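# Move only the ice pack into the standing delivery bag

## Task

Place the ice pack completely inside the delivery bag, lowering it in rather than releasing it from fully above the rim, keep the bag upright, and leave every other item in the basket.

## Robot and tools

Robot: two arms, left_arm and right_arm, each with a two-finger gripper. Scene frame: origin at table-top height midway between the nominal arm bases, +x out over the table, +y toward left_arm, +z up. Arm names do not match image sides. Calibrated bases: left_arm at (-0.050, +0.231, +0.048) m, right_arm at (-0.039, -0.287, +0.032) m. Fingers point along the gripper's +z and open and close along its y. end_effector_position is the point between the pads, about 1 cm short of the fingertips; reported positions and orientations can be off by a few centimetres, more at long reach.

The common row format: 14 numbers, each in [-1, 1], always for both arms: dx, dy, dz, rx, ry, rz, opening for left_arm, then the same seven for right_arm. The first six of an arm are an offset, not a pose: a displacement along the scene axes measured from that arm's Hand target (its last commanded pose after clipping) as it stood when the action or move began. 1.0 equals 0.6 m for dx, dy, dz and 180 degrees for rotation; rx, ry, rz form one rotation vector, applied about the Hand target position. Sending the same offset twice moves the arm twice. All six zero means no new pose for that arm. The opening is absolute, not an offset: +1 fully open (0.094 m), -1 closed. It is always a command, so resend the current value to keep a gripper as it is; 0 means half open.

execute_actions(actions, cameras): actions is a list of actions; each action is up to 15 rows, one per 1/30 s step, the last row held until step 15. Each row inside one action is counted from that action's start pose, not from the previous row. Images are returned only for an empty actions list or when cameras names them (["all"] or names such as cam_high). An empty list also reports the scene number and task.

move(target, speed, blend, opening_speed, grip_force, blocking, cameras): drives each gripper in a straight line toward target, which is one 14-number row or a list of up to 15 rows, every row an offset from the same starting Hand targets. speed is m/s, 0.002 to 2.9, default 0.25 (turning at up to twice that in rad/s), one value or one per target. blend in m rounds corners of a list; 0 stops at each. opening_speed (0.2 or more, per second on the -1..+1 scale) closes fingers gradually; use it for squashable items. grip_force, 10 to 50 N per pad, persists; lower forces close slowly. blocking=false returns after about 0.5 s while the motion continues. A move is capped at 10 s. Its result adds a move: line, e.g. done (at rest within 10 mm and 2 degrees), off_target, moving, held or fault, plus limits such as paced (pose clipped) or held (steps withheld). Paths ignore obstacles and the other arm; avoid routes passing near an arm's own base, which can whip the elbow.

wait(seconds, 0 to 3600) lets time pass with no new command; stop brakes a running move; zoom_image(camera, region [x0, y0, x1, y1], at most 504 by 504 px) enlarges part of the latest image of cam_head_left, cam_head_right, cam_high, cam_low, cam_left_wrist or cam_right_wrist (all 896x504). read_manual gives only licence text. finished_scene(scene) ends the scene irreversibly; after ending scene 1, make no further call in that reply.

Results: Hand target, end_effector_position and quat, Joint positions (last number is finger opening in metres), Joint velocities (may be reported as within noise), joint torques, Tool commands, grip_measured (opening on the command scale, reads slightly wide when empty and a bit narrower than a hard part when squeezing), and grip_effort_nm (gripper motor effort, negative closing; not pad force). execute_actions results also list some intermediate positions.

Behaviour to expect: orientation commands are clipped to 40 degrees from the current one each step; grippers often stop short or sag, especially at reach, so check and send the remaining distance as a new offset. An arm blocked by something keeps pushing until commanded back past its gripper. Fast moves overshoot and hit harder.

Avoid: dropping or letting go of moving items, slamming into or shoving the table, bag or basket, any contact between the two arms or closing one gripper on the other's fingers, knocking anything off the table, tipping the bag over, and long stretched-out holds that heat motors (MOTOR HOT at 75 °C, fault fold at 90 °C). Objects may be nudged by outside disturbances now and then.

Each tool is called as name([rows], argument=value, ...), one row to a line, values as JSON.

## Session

execute_actions(actions=[], cameras=["cam_head_left", "cam_high", "cam_left_wrist", "cam_right_wrist"])

Scene clock: 0.00 s.
left_arm: end_effector_position=(+0.3221, +0.2112, +0.4298) grip_measured=+1.000 grip_effort_nm=n/a end_effector_quat_wxyz=(+0.715, -0.082, +0.690, -0.083) | right_arm: end_effector_position=(+0.2232, -0.1197, +0.4549) grip_measured=+1.000 grip_effort_nm=n/a end_effector_quat_wxyz=(+0.646, +0.044, +0.735, +0.201)
Joint positions: left_arm=[-0.139 0.995 0.907 0.124 -0.104 -0.231 0.094] | right_arm=[0.944 0.927 1.185 -0.367 0.686 0.43 0.094]
Joint velocities: within noise
Joint torques (N m): no reading
Heat: left arm: 48 °C; right arm: 44 °C.
Hand target: left_arm +0.3189, +0.2108, +0.4421; +0.725, -0.078, +0.679, -0.085 | right_arm +0.2210, -0.1244, +0.4678; +0.656, +0.052, +0.724, +0.209
Tool commands: left_gripper/opening=+1.0 right_gripper/opening=+1.0
Images, in order (width x height): cam_head_left 896x504, cam_high 896x504, cam_left_wrist 896x504, cam_right_wrist 896x504.

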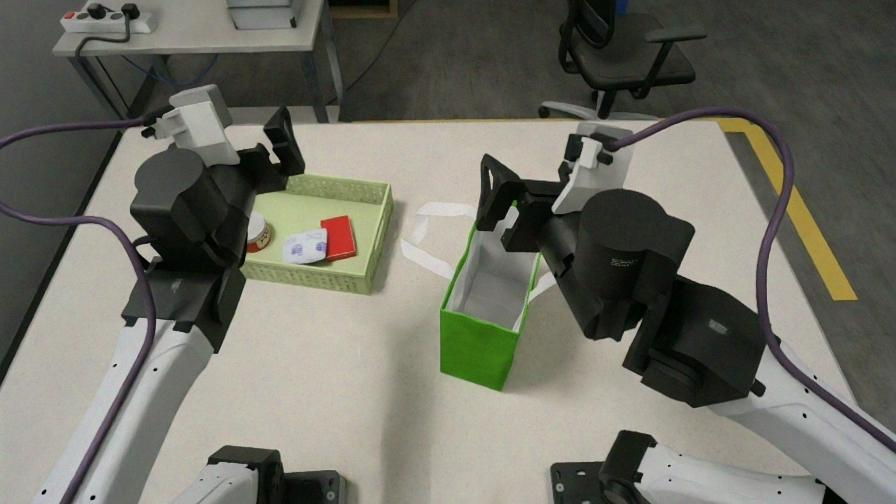

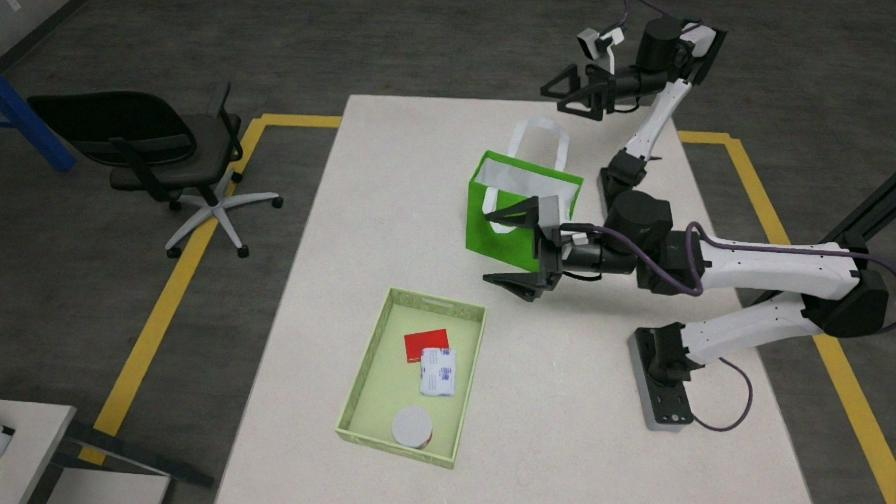

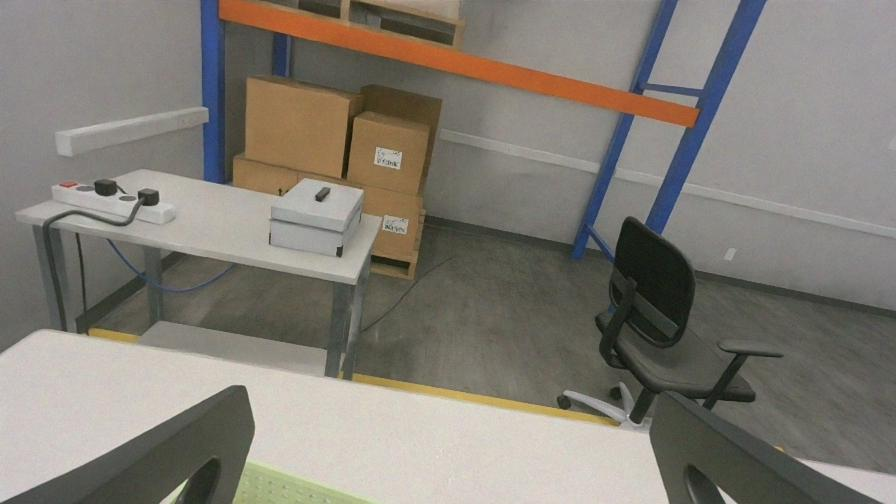

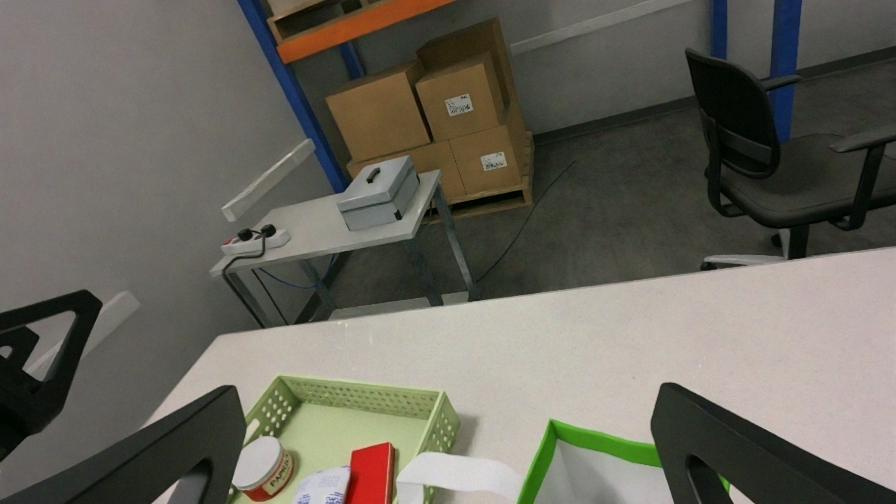

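move(target=[0.0852, 0.0903, -0.3452, 0.0679, 0.3746, -0.0385, 1, 0.0647, -0.3858, 0, 0, 0, -0.25, 1], speed=0.3, cameras=["cam_left_wrist", "cam_head_left", "cam_high"])

Scene clock: 95.67 s.
left_arm: end_effector_position=(+0.3666, +0.2645, +0.2274) grip_measured=+1.000 grip_effort_nm=-0.02 end_effector_quat_wxyz=(+0.226, -0.009, +0.974, -0.005) | right_arm: end_effector_position=(+0.2616, -0.3529, +0.4575) grip_measured=+1.000 grip_effort_nm=0.03 end_effector_quat_wxyz=(+0.677, +0.322, +0.659, -0.061)
Joint positions: left_arm=[0.063 1.719 1.589 -0.988 0.049 0.07 0.094] | right_arm=[0.169 0.918 1.185 -0.367 0.698 0.43 0.094]
Joint torques (N m): left_arm=[0.69 -6.6 10.26 0.83 -0.12 0.17] | right_arm=[-0.54 -0.38 7.86 2.36 -0.09 -0.19]
Heat: left arm: 61 °C; right arm: 47 °C.
Hand target: left_arm +0.3700, +0.2650, +0.2349; +0.225, +0.000, +0.974, +0.000 | right_arm +0.2598, -0.3558, +0.4678; +0.686, +0.325, +0.649, -0.058
Off the commanded pose: left_arm 0.008 m, 1 deg | right_arm 0.011 m, 2 deg.
move: off_target (right_arm)
Images, in order (width x height): cam_head_left 896x504, cam_high 896x504, cam_left_wrist 896x504.

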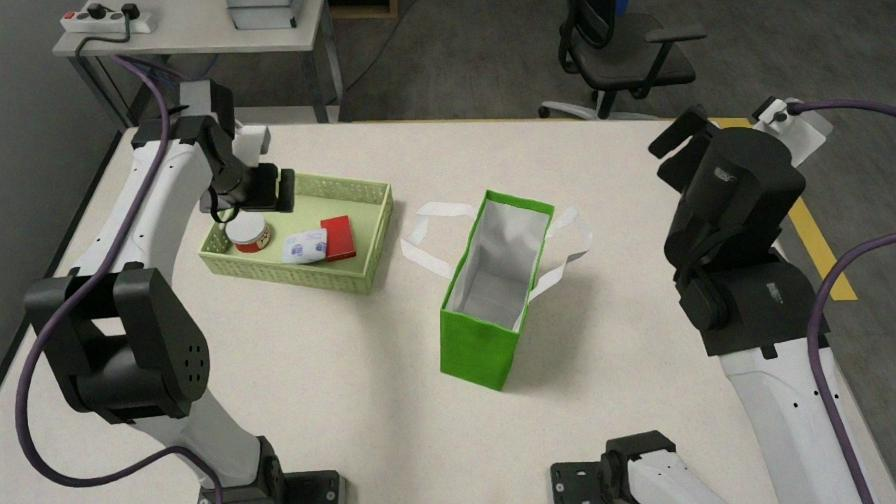

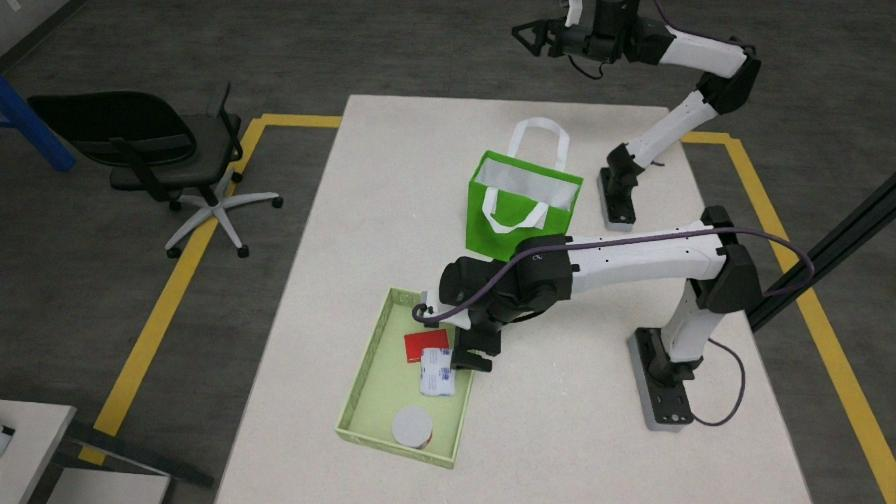

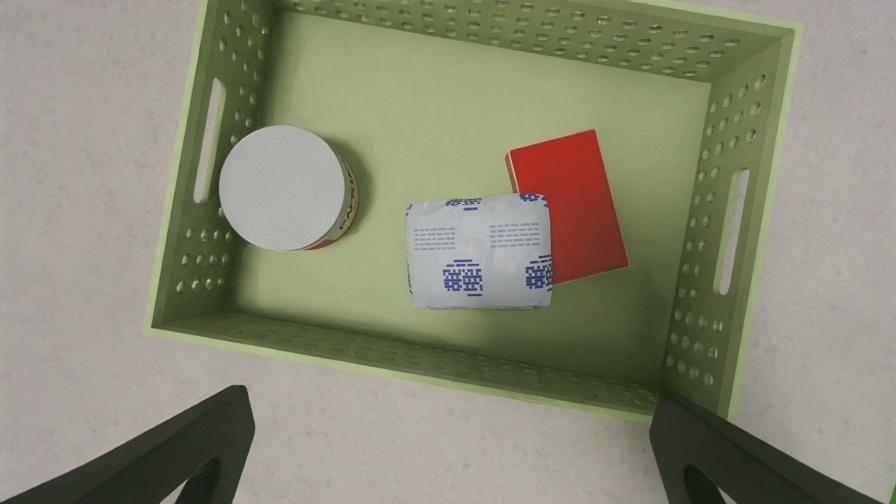

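move(target=[0.078, 0.0233, -0.245, -0.0084, -0.0089, -0.4833, 1, 0, 0, 0, 0, 0, 0, 1], speed=0.35, cameras=["cam_left_wrist"])

Scene clock: 194.37 s.
left_arm: end_effector_position=(+0.4108, +0.2820, +0.0885) grip_measured=+1.000 grip_effort_nm=-0.03 end_effector_quat_wxyz=(+0.168, +0.660, +0.713, -0.166) | right_arm: end_effector_position=(+0.2616, -0.3529, +0.4575) grip_measured=+1.000 grip_effort_nm=0.03 end_effector_quat_wxyz=(+0.677, +0.322, +0.659, -0.061)
Joint positions: left_arm=[0.241 2.506 2.26 -1.443 0.464 1.8 0.094] | right_arm=[0.169 0.918 1.185 -0.367 0.698 0.43 0.094]
Joint torques (N m): left_arm=[0.31 -10.88 8.73 -0.13 0.49 0.18] | right_arm=[-0.55 -0.38 7.84 2.37 -0.1 -0.18]
Heat: left arm: 72 °C; right arm: 48 °C.
Hand target: left_arm +0.4168, +0.2789, +0.0879; +0.175, +0.668, +0.704, -0.167 | right_arm +0.2598, -0.3558, +0.4678; +0.686, +0.325, +0.649, -0.058
Off the commanded pose: left_arm 0.007 m, 2 deg | right_arm 0.011 m, 2 deg.
move: done

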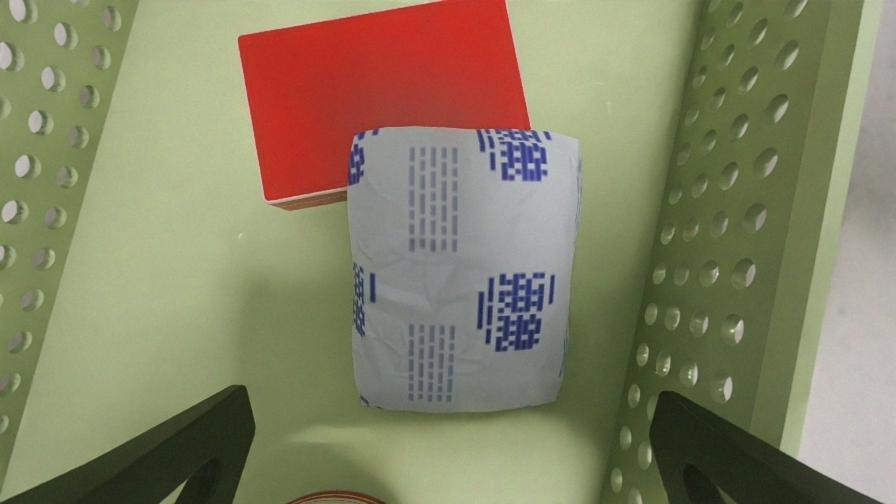

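move([
  [-0.003, -0.0608, -0.1167, 0, 0, -0.0389, 0.85, 0, 0, 0, 0, 0, 0, 1],
  [-0.003, -0.0608, -0.1167, 0, 0, -0.0389, 0.28, 0, 0, 0, 0, 0, 0, 1],
  [-0.003, -0.0608, 0.128, 0, 0, -0.0389, 0.28, 0, 0, 0, 0, 0, 0, 1],
], speed=[0.12, 0.12, 0.2], grip_force=[20, 50], cameras=["cam_left_wrist", "cam_high"])

Scene clock: 293.03 s.
left_arm: end_effector_position=(+0.4091, +0.2450, +0.1338) grip_measured=+0.285 grip_effort_nm=-0.31 end_effector_quat_wxyz=(+0.171, +0.703, +0.672, -0.160) | right_arm: end_effector_position=(+0.2616, -0.3529, +0.4575) grip_measured=+1.000 grip_effort_nm=0.03 end_effector_quat_wxyz=(+0.677, +0.322, +0.659, -0.061)
Joint positions: left_arm=[0.163 2.462 2.361 -1.566 0.464 1.839 0.06] | right_arm=[0.169 0.918 1.185 -0.367 0.698 0.43 0.094]
Joint torques (N m): left_arm=[0.49 -17.06 8.49 -0.12 0.52 -0.09] | right_arm=[-0.55 -0.38 7.83 2.37 -0.1 -0.18]
Heat: left arm: 63 °C; right arm: 49 °C.
Hand target: left_arm +0.4150, +0.2425, +0.1647; +0.165, +0.710, +0.662, -0.177 | right_arm +0.2598, -0.3558, +0.4678; +0.686, +0.325, +0.649, -0.058
Off the commanded pose: left_arm 0.032 m, 3 deg | right_arm 0.011 m, 2 deg.
joint sent to its limit (left arm) — joint 4 (wrist pitch), lower limit. The joint targets are off in position and orientation.
grip_force (N): 20, 50
move: off_target (left_arm); target 2's new opening was sent with left_arm's hand 0.013 m and 1 deg from that target
Images, in order (width x height): cam_high 896x504, cam_left_wrist 896x504.

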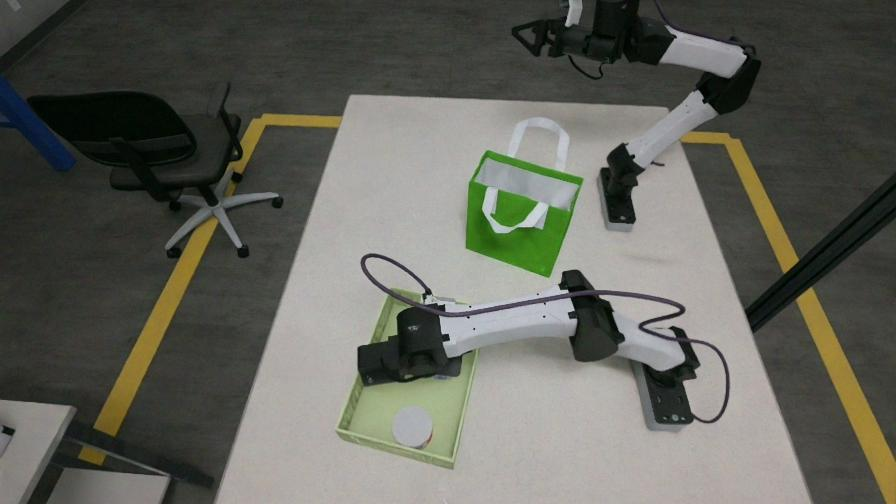

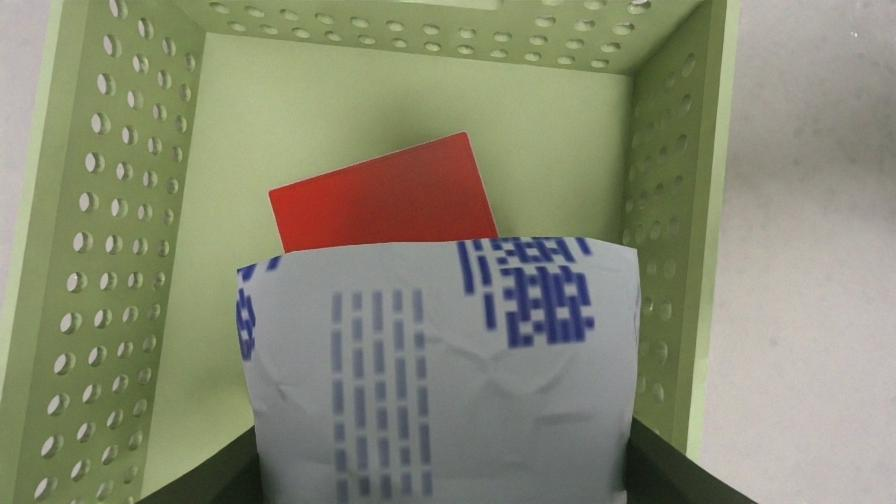

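move([
  [-0.1083, -0.1208, 0.0838, -0.0388, -0.0055, 0.1333, 0.28, 0, 0, 0, 0, 0, 0, 1],
  [-0.225, -0.3708, 0.3005, -0.1223, -0.0064, 0.0778, 0.28, 0, 0, 0, 0, 0, 0, 1],
  [-0.3022, -0.6168, 0.3172, -0.1309, 0.0272, -0.0861, 0.28, 0, 0, 0, 0, 0, 0, 1],
], speed=[0.25, 0.3, 0.25], blend=[0.03, 0.05, 0], cameras=["cam_left_wrist", "cam_head_left", "cam_high"])

Scene clock: 343.07 s.
left_arm: end_effector_position=(+0.2385, -0.1235, +0.3439) grip_measured=+0.285 grip_effort_nm=-0.31 end_effector_quat_wxyz=(+0.256, +0.728, +0.537, -0.340) | right_arm: end_effector_position=(+0.2616, -0.3529, +0.4575) grip_measured=+1.000 grip_effort_nm=0.04 end_effector_quat_wxyz=(+0.677, +0.322, +0.659, -0.061)
Joint positions: left_arm=[-0.643 2.138 2.487 -1.56 0.821 1.107 0.06] | right_arm=[0.169 0.918 1.185 -0.367 0.698 0.43 0.094]
Joint torques (N m): left_arm=[0.39 -9.17 8.81 0.64 1.05 0.17] | right_arm=[-0.54 -0.38 7.8 2.37 -0.09 -0.18]
Heat: left arm: 69 °C; right arm: 49 °C.
Hand target: left_arm +0.2337, -0.1276, +0.3551; +0.252, +0.735, +0.517, -0.359 | right_arm +0.2598, -0.3558, +0.4678; +0.686, +0.325, +0.649, -0.058
Off the commanded pose: left_arm 0.013 m, 3 deg | right_arm 0.011 m, 2 deg.
joint sent to its limit (left arm) — joint 4 (wrist pitch), lower limit. The joint targets are off in position, not in orientation.
grip_force (N): 20, 50
move: off_target (left_arm)
Images, in order (width x height): cam_head_left 896x504, cam_high 896x504, cam_left_wrist 896x504.

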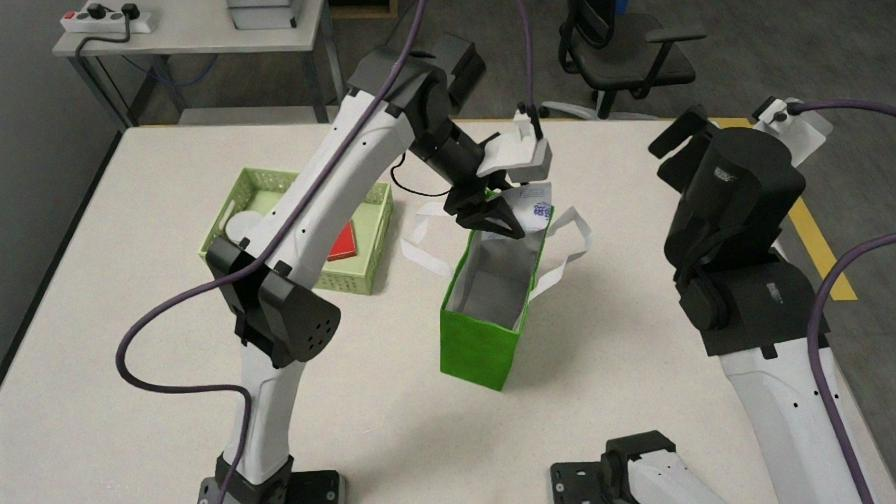

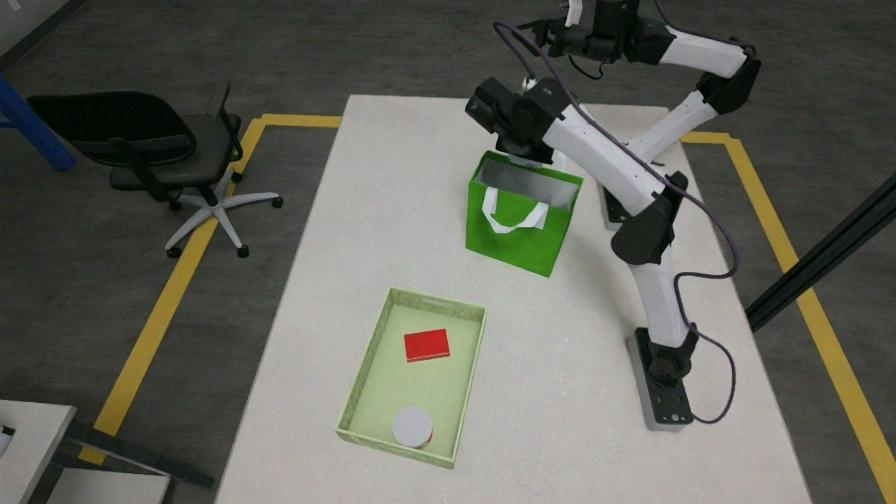

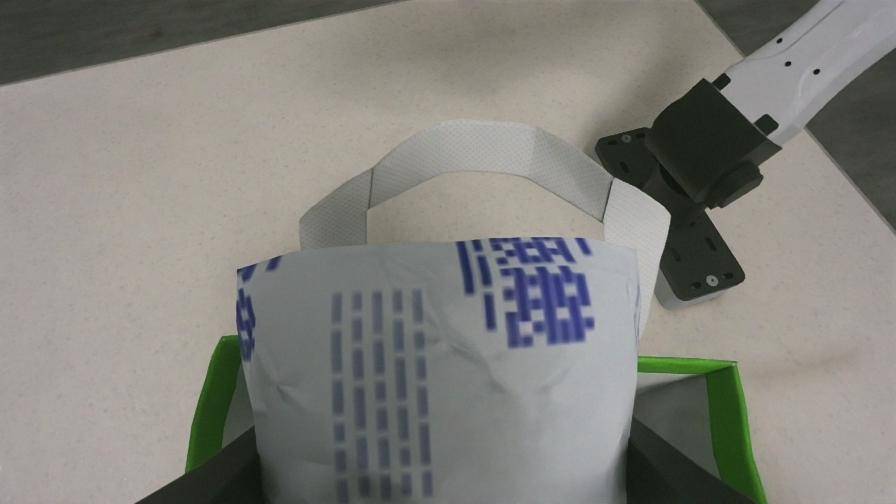

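move(target=[-0.013, 0.0205, -0.075, 0.0364, -0.0136, -0.0111, 0.28, 0, 0, 0, 0, 0, 0, 1], speed=0.15, cameras=["cam_left_wrist"])

Scene clock: 377.07 s.
left_arm: end_effector_position=(+0.2308, -0.1206, +0.3045) grip_measured=+0.285 grip_effort_nm=-0.31 end_effector_quat_wxyz=(+0.213, +0.760, +0.523, -0.321) | right_arm: end_effector_position=(+0.2616, -0.3529, +0.4575) grip_measured=+1.000 grip_effort_nm=0.03 end_effector_quat_wxyz=(+0.677, +0.322, +0.659, -0.061)
Joint positions: left_arm=[-0.664 2.138 2.37 -1.563 0.761 1.213 0.06] | right_arm=[0.169 0.918 1.185 -0.367 0.698 0.43 0.094]
Joint torques (N m): left_arm=[-0.27 -12.78 4.31 0.5 0.44 0.17] | right_arm=[-0.57 -0.39 7.82 2.37 -0.1 -0.19]
Heat: left arm: 66 °C; right arm: 50 °C.
Hand target: left_arm +0.2259, -0.1153, +0.3101; +0.215, +0.765, +0.518, -0.317 | right_arm +0.2598, -0.3558, +0.4678; +0.686, +0.325, +0.649, -0.058
Off the commanded pose: left_arm 0.009 m, 1 deg | right_arm 0.011 m, 2 deg.
grip_force (N): 20, 50
move: done

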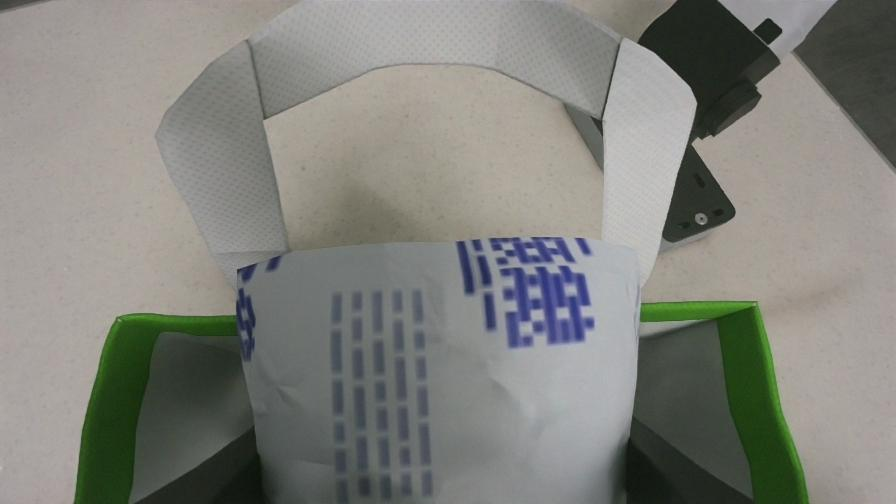

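move(target=[0.0085, 0.0142, -0.0535, 0.0264, -0.0095, 0.0056, 0.28, 0, 0, 0, 0, 0, 0, 1], speed=0.15, cameras=["cam_left_wrist", "cam_head_left"])

Scene clock: 402.23 s.
left_arm: end_effector_position=(+0.2311, -0.1066, +0.2591) grip_measured=+0.285 grip_effort_nm=-0.31 end_effector_quat_wxyz=(+0.158, +0.764, +0.550, -0.297) | right_arm: end_effector_position=(+0.2616, -0.3529, +0.4575) grip_measured=+1.000 grip_effort_nm=0.04 end_effector_quat_wxyz=(+0.677, +0.322, +0.659, -0.061)
Joint positions: left_arm=[-0.664 2.123 2.209 -1.52 0.674 1.219 0.06] | right_arm=[0.169 0.918 1.185 -0.367 0.698 0.43 0.094]
Joint torques (N m): left_arm=[-0.36 -15.46 4.46 0.82 0.39 0.1] | right_arm=[-0.57 -0.36 7.86 2.36 -0.1 -0.19]
Heat: left arm: 69 °C; right arm: 50 °C.
Hand target: left_arm +0.2310, -0.1068, +0.2780; +0.193, +0.773, +0.535, -0.282 | right_arm +0.2598, -0.3558, +0.4678; +0.686, +0.325, +0.649, -0.058
Off the commanded pose: left_arm 0.019 m, 5 deg | right_arm 0.011 m, 2 deg.
grip_force (N): 20, 50
move: off_target (left_arm)
Images, in order (width x height): cam_head_left 896x504, cam_left_wrist 896x504.

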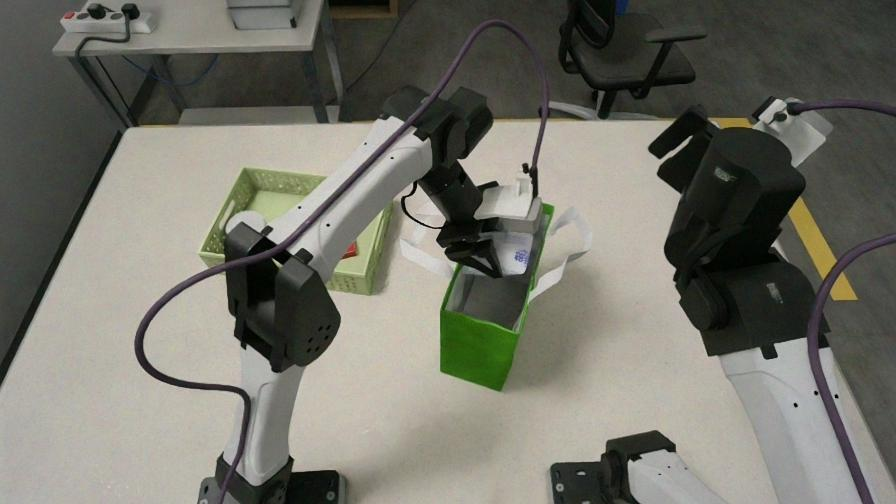

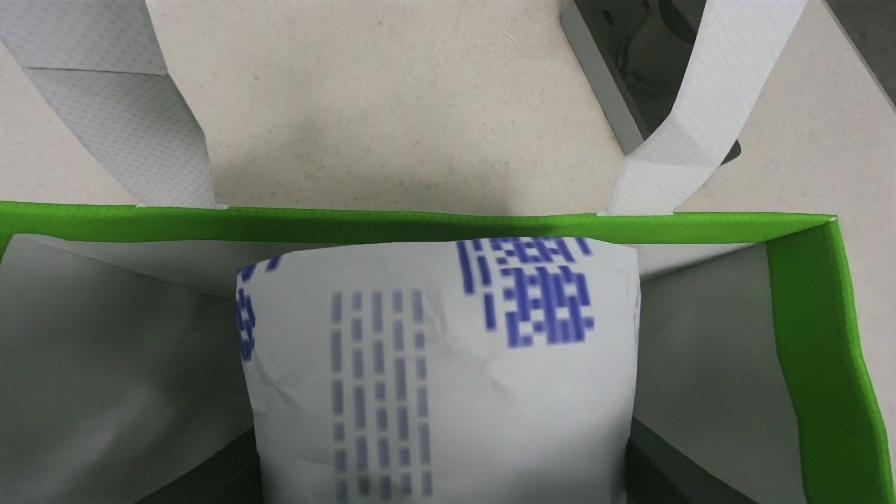

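move(target=[0.0128, 0.0072, -0.0592, 0.0475, -0.0323, 0.0028, 0.28, 0, 0, 0, 0, 0, 0, 1], speed=0.15, cameras=["cam_left_wrist", "cam_head_left"])

Scene clock: 436.33 s.
left_arm: end_effector_position=(+0.2346, -0.1035, +0.2232) grip_measured=+0.285 grip_effort_nm=-0.31 end_effector_quat_wxyz=(+0.129, +0.797, +0.550, -0.214) | right_arm: end_effector_position=(+0.2616, -0.3529, +0.4575) grip_measured=+1.000 grip_effort_nm=0.04 end_effector_quat_wxyz=(+0.677, +0.322, +0.659, -0.061)
Joint positions: left_arm=[-0.716 2.11 2.114 -1.436 0.488 1.219 0.06] | right_arm=[0.169 0.918 1.185 -0.367 0.698 0.43 0.094]
Joint torques (N m): left_arm=[-0.01 -15.6 4.57 0.83 0.27 -0.08] | right_arm=[-0.54 -0.36 7.83 2.37 -0.09 -0.18]
Heat: left arm: 74 °C; right arm: 50 °C.
Hand target: left_arm +0.2387, -0.1025, +0.2424; +0.163, +0.796, +0.547, -0.201 | right_arm +0.2598, -0.3558, +0.4678; +0.686, +0.325, +0.649, -0.058
Off the commanded pose: left_arm 0.020 m, 4 deg | right_arm 0.011 m, 2 deg.
grip_force (N): 20, 50
move: off_target (left_arm)
Images, in order (width x height): cam_head_left 896x504, cam_left_wrist 896x504.

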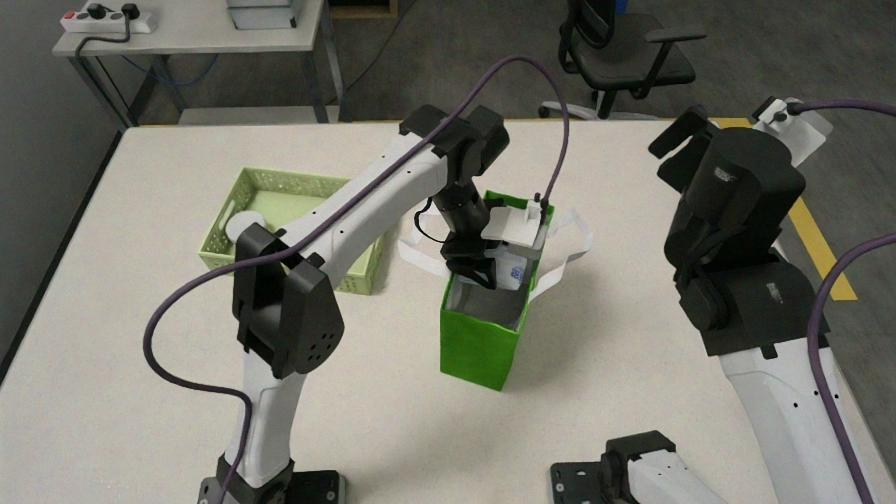

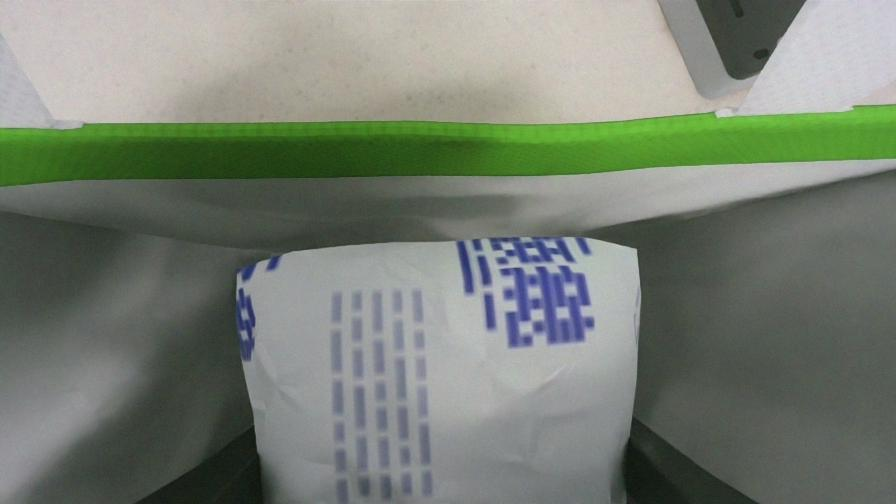

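move([
  [0, 0, -0.0333, 0.0418, -0.0152, 0, 0.28, 0, 0, 0, 0, 0, 0, 1],
  [0, 0, -0.0333, 0.0418, -0.0152, 0, 0.78, 0, 0, 0, 0, 0, 0, 1],
  [0, 0, 0.0377, 0.0261, -0.0095, 0, 0.78, 0, 0, 0, 0, 0, 0, 1],
  [-0.0056, -0.0157, 0.1293, -0.0522, 0.019, 0, 0.78, 0, 0, 0, 0, 0, 0, 1],
  [-0.0111, -0.0313, 0.195, -0.1148, 0.0418, 0.0278, 0.78, 0, 0, 0, 0, 0, 0, 1],
], speed=[0.12, 0.12, 0.12, 0.18, 0.25], blend=[0, 0, 0.015, 0.02, 0], opening_speed=0.35, cameras=["cam_left_wrist", "cam_head_left", "cam_high"])

Scene clock: 457.77 s.
left_arm: end_effector_position=(+0.2365, -0.1200, +0.3394) grip_measured=+0.778 grip_effort_nm=0.08 end_effector_quat_wxyz=(+0.246, +0.718, +0.558, -0.334) | right_arm: end_effector_position=(+0.2616, -0.3529, +0.4575) grip_measured=+1.000 grip_effort_nm=0.03 end_effector_quat_wxyz=(+0.677, +0.322, +0.659, -0.061)
Joint positions: left_arm=[-0.646 2.097 2.411 -1.525 0.795 1.059 0.084] | right_arm=[0.169 0.918 1.185 -0.367 0.698 0.43 0.094]
Joint torques (N m): left_arm=[0.5 -14.27 3.93 1.25 0.83 -0.09] | right_arm=[-0.57 -0.39 7.83 2.36 -0.09 -0.18]
Heat: left arm: 76 °C; right arm: 50 °C. Fold the left arm in close to its base, or ease its load, before you think long.
Hand target: left_arm +0.2320, -0.1213, +0.3594; +0.276, +0.715, +0.546, -0.340 | right_arm +0.2598, -0.3558, +0.4678; +0.686, +0.325, +0.649, -0.058
Off the commanded pose: left_arm 0.021 m, 4 deg | right_arm 0.011 m, 2 deg.
MOTOR HOT: joint 2 (shoulder) of the left arm reports 76 °C; the controller's stop level is 90 °C. To cool a motor, set the load down, stop pushing, or move to a pose that needs little force.
grip_force (N): 20, 50
move: off_target (left_arm); target 2's new opening was sent with left_arm's hand 0.011 m and 2 deg from that target
Images, in order (width x height): cam_head_left 896x504, cam_high 896x504, cam_left_wrist 896x504.

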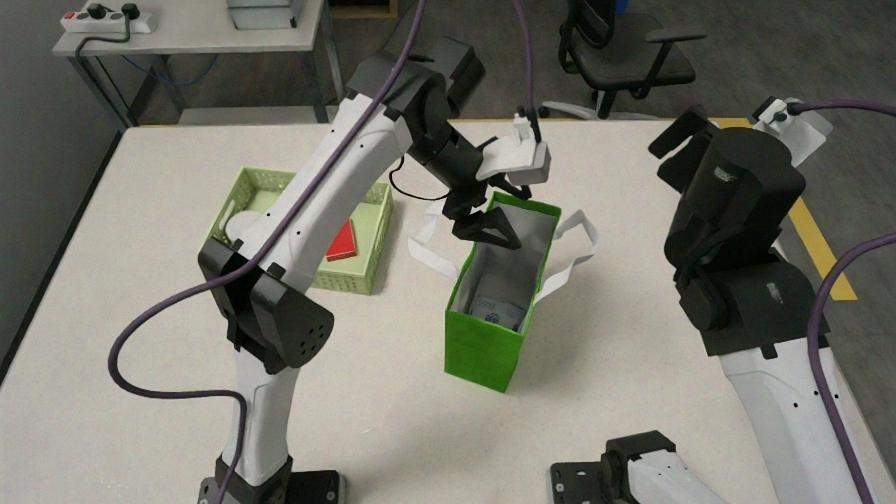

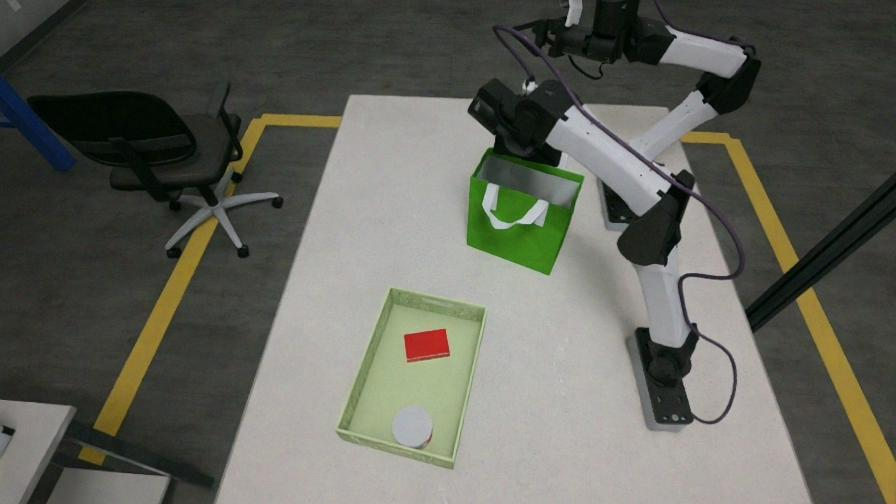

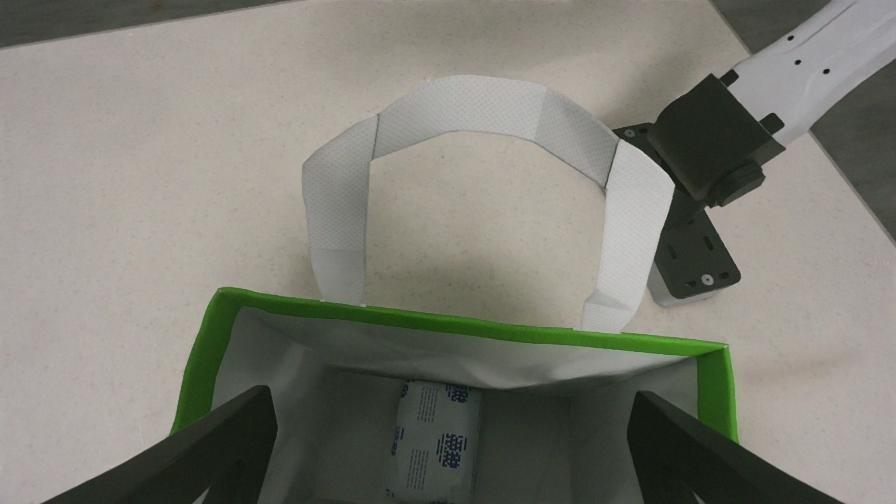

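finished_scene(scene=3)

The scene is finished: the task was done.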